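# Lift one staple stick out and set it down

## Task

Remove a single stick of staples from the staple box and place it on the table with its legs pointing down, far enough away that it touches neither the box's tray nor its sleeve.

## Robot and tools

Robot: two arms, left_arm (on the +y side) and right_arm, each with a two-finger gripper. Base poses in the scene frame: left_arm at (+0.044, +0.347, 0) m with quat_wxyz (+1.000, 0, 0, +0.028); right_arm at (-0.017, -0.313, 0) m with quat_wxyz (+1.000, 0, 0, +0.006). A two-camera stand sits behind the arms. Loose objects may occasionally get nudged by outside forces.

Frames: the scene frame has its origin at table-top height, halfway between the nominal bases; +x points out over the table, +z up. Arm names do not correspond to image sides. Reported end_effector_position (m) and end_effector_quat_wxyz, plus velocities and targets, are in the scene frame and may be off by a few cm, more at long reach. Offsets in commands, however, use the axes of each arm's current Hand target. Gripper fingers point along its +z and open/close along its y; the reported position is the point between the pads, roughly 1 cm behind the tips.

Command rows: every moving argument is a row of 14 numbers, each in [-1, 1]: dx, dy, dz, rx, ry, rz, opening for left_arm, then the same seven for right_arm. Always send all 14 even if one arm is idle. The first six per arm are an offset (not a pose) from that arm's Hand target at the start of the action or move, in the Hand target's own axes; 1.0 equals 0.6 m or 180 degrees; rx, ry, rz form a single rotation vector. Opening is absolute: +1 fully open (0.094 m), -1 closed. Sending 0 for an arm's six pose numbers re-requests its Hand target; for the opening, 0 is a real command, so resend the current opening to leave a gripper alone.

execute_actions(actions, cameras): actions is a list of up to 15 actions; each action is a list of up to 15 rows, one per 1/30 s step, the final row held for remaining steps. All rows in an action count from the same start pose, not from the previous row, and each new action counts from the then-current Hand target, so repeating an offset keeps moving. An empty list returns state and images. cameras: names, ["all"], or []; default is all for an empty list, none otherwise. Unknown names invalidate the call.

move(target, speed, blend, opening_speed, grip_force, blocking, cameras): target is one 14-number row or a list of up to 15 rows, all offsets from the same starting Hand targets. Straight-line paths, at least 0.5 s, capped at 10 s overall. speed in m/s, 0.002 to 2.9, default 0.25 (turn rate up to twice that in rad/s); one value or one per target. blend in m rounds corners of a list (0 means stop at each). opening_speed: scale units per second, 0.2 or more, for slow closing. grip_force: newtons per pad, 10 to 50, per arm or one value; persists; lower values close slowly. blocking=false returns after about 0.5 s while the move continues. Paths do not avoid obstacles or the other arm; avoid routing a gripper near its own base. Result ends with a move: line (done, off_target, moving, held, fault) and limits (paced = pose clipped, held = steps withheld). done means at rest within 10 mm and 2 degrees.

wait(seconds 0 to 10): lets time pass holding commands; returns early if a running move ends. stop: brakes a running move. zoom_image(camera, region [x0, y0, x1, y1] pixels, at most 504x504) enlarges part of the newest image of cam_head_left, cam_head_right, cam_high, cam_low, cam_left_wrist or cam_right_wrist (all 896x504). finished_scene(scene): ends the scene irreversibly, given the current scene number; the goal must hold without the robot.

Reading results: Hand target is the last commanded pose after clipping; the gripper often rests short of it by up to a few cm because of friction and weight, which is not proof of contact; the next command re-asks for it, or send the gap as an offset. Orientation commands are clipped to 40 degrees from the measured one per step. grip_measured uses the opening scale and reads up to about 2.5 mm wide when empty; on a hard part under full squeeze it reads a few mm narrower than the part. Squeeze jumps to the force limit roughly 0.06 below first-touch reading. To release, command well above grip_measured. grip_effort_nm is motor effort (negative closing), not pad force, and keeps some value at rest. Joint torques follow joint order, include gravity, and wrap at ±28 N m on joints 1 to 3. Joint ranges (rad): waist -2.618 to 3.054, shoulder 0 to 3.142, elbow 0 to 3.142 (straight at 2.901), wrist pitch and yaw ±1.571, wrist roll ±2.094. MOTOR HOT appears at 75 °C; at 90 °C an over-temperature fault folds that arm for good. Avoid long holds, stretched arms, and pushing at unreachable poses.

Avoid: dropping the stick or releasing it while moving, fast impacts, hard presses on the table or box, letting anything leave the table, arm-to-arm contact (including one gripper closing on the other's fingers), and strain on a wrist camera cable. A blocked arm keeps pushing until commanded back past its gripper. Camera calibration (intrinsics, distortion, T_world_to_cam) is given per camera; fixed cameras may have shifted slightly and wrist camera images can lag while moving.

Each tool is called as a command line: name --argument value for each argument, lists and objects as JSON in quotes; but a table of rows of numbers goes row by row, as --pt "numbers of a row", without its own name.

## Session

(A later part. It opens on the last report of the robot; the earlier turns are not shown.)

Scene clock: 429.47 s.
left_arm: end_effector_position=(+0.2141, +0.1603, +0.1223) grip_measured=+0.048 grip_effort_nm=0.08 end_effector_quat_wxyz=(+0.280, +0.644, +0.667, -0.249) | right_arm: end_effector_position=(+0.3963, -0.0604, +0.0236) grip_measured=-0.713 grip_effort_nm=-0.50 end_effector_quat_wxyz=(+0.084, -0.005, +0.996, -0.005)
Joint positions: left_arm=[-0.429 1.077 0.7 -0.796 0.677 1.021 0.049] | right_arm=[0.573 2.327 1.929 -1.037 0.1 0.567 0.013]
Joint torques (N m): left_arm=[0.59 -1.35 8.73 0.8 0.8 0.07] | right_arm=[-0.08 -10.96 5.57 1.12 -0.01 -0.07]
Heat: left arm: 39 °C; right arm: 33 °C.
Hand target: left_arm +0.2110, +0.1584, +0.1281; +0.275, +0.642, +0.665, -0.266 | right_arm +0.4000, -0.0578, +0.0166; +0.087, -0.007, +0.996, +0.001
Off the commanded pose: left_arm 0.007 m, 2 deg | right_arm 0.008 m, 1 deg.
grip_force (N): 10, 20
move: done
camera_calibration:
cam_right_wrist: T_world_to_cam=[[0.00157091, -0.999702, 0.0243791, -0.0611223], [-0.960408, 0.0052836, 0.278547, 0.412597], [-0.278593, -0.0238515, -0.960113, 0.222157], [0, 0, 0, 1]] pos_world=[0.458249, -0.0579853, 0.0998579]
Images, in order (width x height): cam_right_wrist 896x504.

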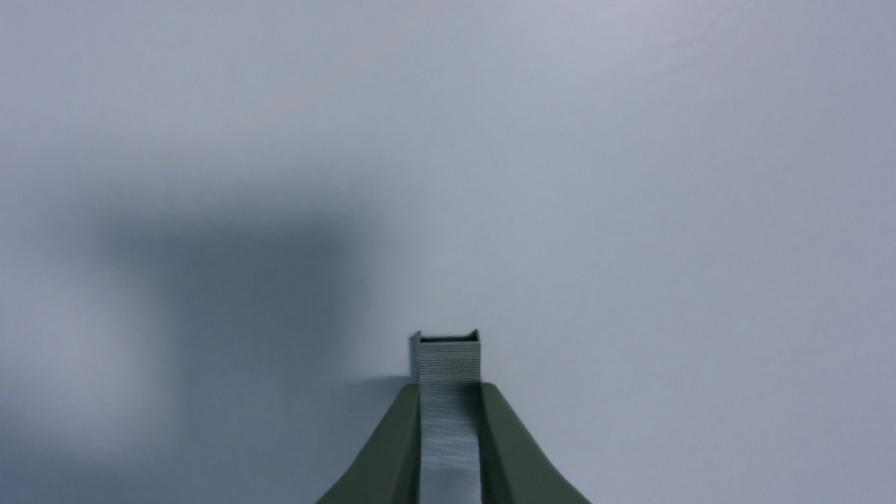

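move --target '[0,0,0,0,0,0,0.05, 0.001,0,0.005,0,0,0,-0.76]' --speed 0.03 --cameras '["cam_right_wrist"]'

zoom_image --camera "cam_right_wrist" --region '[370, 300, 530, 480]'

Scene clock: 434.30 s.
left_arm: end_effector_position=(+0.2141, +0.1603, +0.1223) grip_measured=+0.048 grip_effort_nm=0.08 end_effector_quat_wxyz=(+0.280, +0.644, +0.667, -0.249) | right_arm: end_effector_position=(+0.3961, -0.0605, +0.0228) grip_measured=-0.713 grip_effort_nm=-0.50 end_effector_quat_wxyz=(+0.084, -0.005, +0.996, -0.005)
Joint positions: left_arm=[-0.429 1.077 0.7 -0.796 0.677 1.021 0.049] | right_arm=[0.573 2.327 1.926 -1.035 0.1 0.567 0.013]
Joint torques (N m): left_arm=[0.42 -1.31 8.85 0.82 0.79 0.09] | right_arm=[-0.1 -10.82 5.03 1.22 0 -0.07]
Heat: left arm: 39 °C; right arm: 33 °C.
Hand target: left_arm +0.2110, +0.1584, +0.1281; +0.275, +0.642, +0.665, -0.266 | right_arm +0.3998, -0.0579, +0.0134; +0.087, -0.007, +0.996, +0.001
Off the commanded pose: left_arm 0.007 m, 2 deg | right_arm 0.010 m, 1 deg.
grip_force (N): 10, 20
move: done
camera_calibration:
cam_right_wrist: T_world_to_cam=[[0.0015388, -0.999696, 0.0245988, -0.061209], [-0.96032, 0.0053832, 0.278848, 0.412565], [-0.278896, -0.0240518, -0.96002, 0.221448], [0, 0, 0, 1]] pos_world=[0.458049, -0.0580851, 0.0990574]
Images, in order (width x height): cam_right_wrist 896x504.

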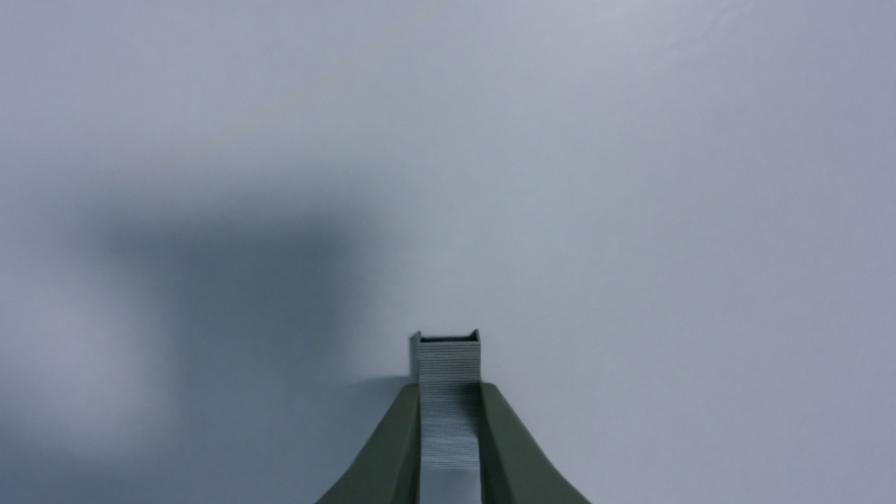

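Scaled by 2.800 from the camera's 896x504 image, which has a finer 1280x720 frame.

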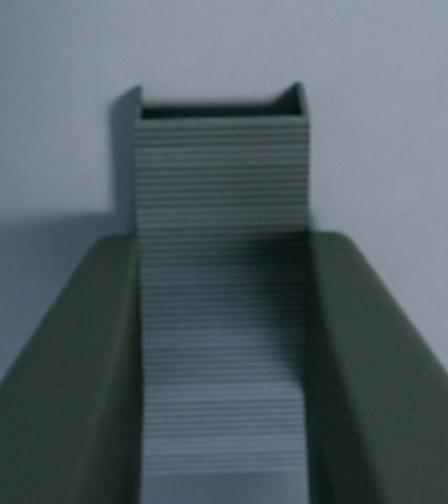

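move --pt "0 0 0 0 0 0 0.05 -0.0017 0 -0.0098 0 0 0 -0.76" --pt "0 0 0 0 0 0 0.05 -0.0017 0 -0.0098 0 0 0 -0.56" --speed 0.03 --opening_speed 0.2 --cameras '["cam_right_wrist"]'

zoom_image --camera "cam_right_wrist" --region '[370, 300, 530, 480]'

Scene clock: 444.93 s.
left_arm: end_effector_position=(+0.2141, +0.1603, +0.1223) grip_measured=+0.048 grip_effort_nm=0.08 end_effector_quat_wxyz=(+0.280, +0.644, +0.667, -0.249) | right_arm: end_effector_position=(+0.3960, -0.0606, +0.0221) grip_measured=-0.563 grip_effort_nm=0.13 end_effector_quat_wxyz=(+0.083, -0.005, +0.997, -0.005)
Joint positions: left_arm=[-0.429 1.077 0.7 -0.796 0.677 1.021 0.049] | right_arm=[0.573 2.329 1.926 -1.035 0.1 0.567 0.021]
Joint torques (N m): left_arm=[0.57 -1.18 8.91 0.84 0.81 0.12] | right_arm=[-0.16 -11.36 6.38 0.97 -0.01 -0.07]
Heat: left arm: 39 °C; right arm: 32 °C.
Hand target: left_arm +0.2110, +0.1584, +0.1281; +0.275, +0.642, +0.665, -0.266 | right_arm +0.3998, -0.0579, +0.0195; +0.087, -0.007, +0.996, +0.001
Off the commanded pose: left_arm 0.007 m, 2 deg | right_arm 0.005 m, 1 deg.
grip_force (N): 10, 20
move: done
camera_calibration:
cam_right_wrist: T_world_to_cam=[[0.00160363, -0.999676, 0.0254211, -0.0612975], [-0.959968, 0.00558165, 0.280054, 0.412522], [-0.280105, -0.0248525, -0.959648, 0.221149], [0, 0, 0, 1]] pos_world=[0.458051, -0.058084, 0.0982555]
Images, in order (width x height): cam_right_wrist 896x504.

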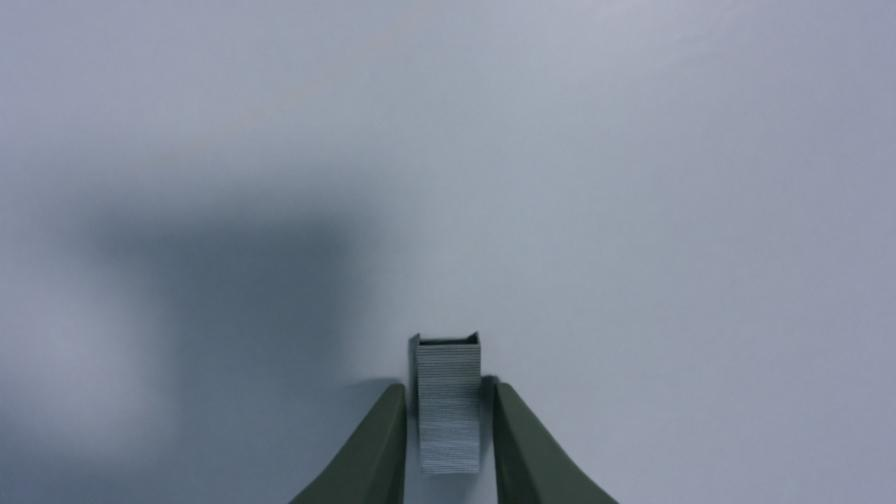

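Scaled by 2.800 from the camera's 896x504 image, which has a finer 1280x720 frame.

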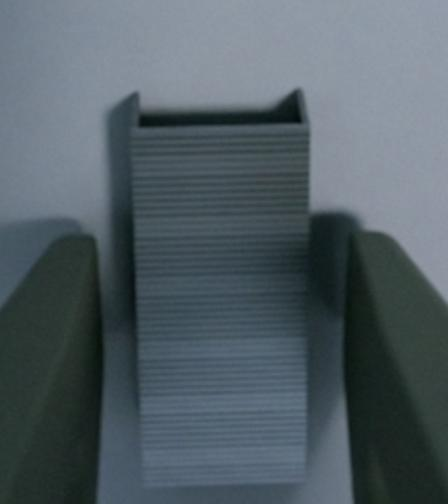

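move --pt "0 0 0 0 0 0 0.05 -0.0087 0 -0.0492 0 0 0 -0.56" --pt "0 0 0 0 0 0 0.05 0.0391 0.0009 -0.21 0 0 0 -0.56" --speed '[0.05,0.2]' --blend '[0.003,0]' --cameras '["cam_right_wrist","cam_high"]'

Scene clock: 452.20 s.
left_arm: end_effector_position=(+0.2141, +0.1603, +0.1223) grip_measured=+0.048 grip_effort_nm=0.08 end_effector_quat_wxyz=(+0.280, +0.644, +0.667, -0.249) | right_arm: end_effector_position=(+0.3542, -0.0581, +0.1246) grip_measured=-0.563 grip_effort_nm=0.13 end_effector_quat_wxyz=(+0.075, -0.011, +0.997, -0.007)
Joint positions: left_arm=[-0.429 1.077 0.7 -0.796 0.677 1.021 0.049] | right_arm=[0.628 2.185 2.097 -1.369 0.1 0.611 0.021]
Joint torques (N m): left_arm=[0.55 -1.44 8.79 0.81 0.8 0.12] | right_arm=[0.1 -12.71 8.08 0.55 0.06 0.08]
Heat: left arm: 39 °C; right arm: 32 °C.
Hand target: left_arm +0.2110, +0.1584, +0.1281; +0.275, +0.642, +0.665, -0.266 | right_arm +0.3549, -0.0581, +0.1395; +0.087, -0.007, +0.996, +0.001
Off the commanded pose: left_arm 0.007 m, 2 deg | right_arm 0.015 m, 2 deg.
grip_force (N): 10, 20
move: off_target (right_arm)
camera_calibration:
cam_right_wrist: T_world_to_cam=[[0.0140529, -0.999466, 0.0294995, -0.0663929], [-0.955549, -0.00473447, 0.294795, 0.339671], [-0.294498, -0.0323309, -0.955105, 0.311913], [0, 0, 0, 1]] pos_world=[0.417363, -0.0546649, 0.199735]
Images, in order (width x height): cam_high 896x504, cam_right_wrist 896x504.

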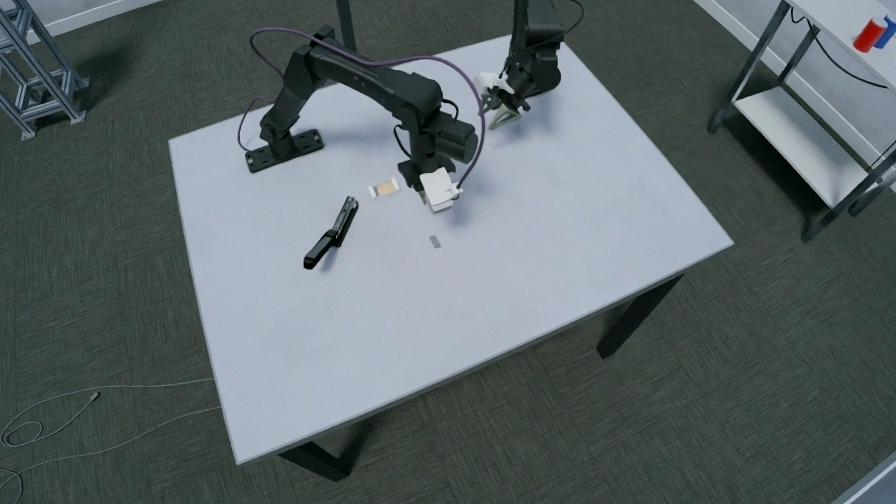

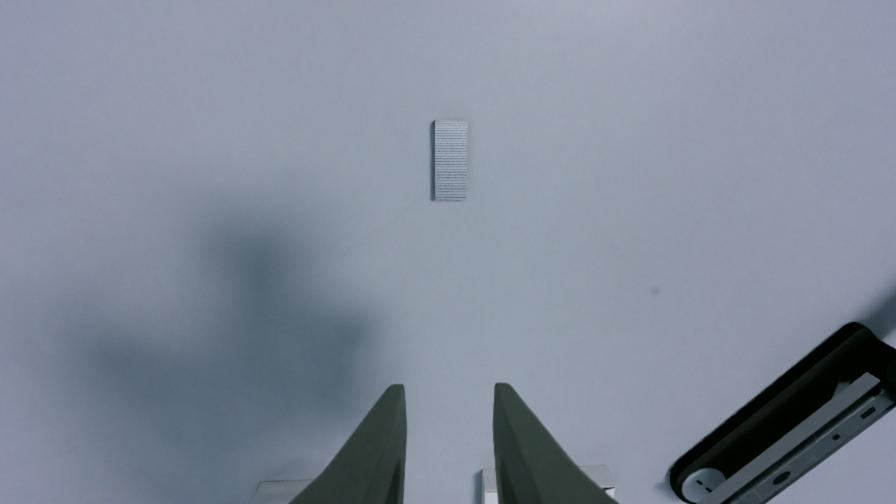

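finished_scene --scene 2

The scene is finished: the task was done.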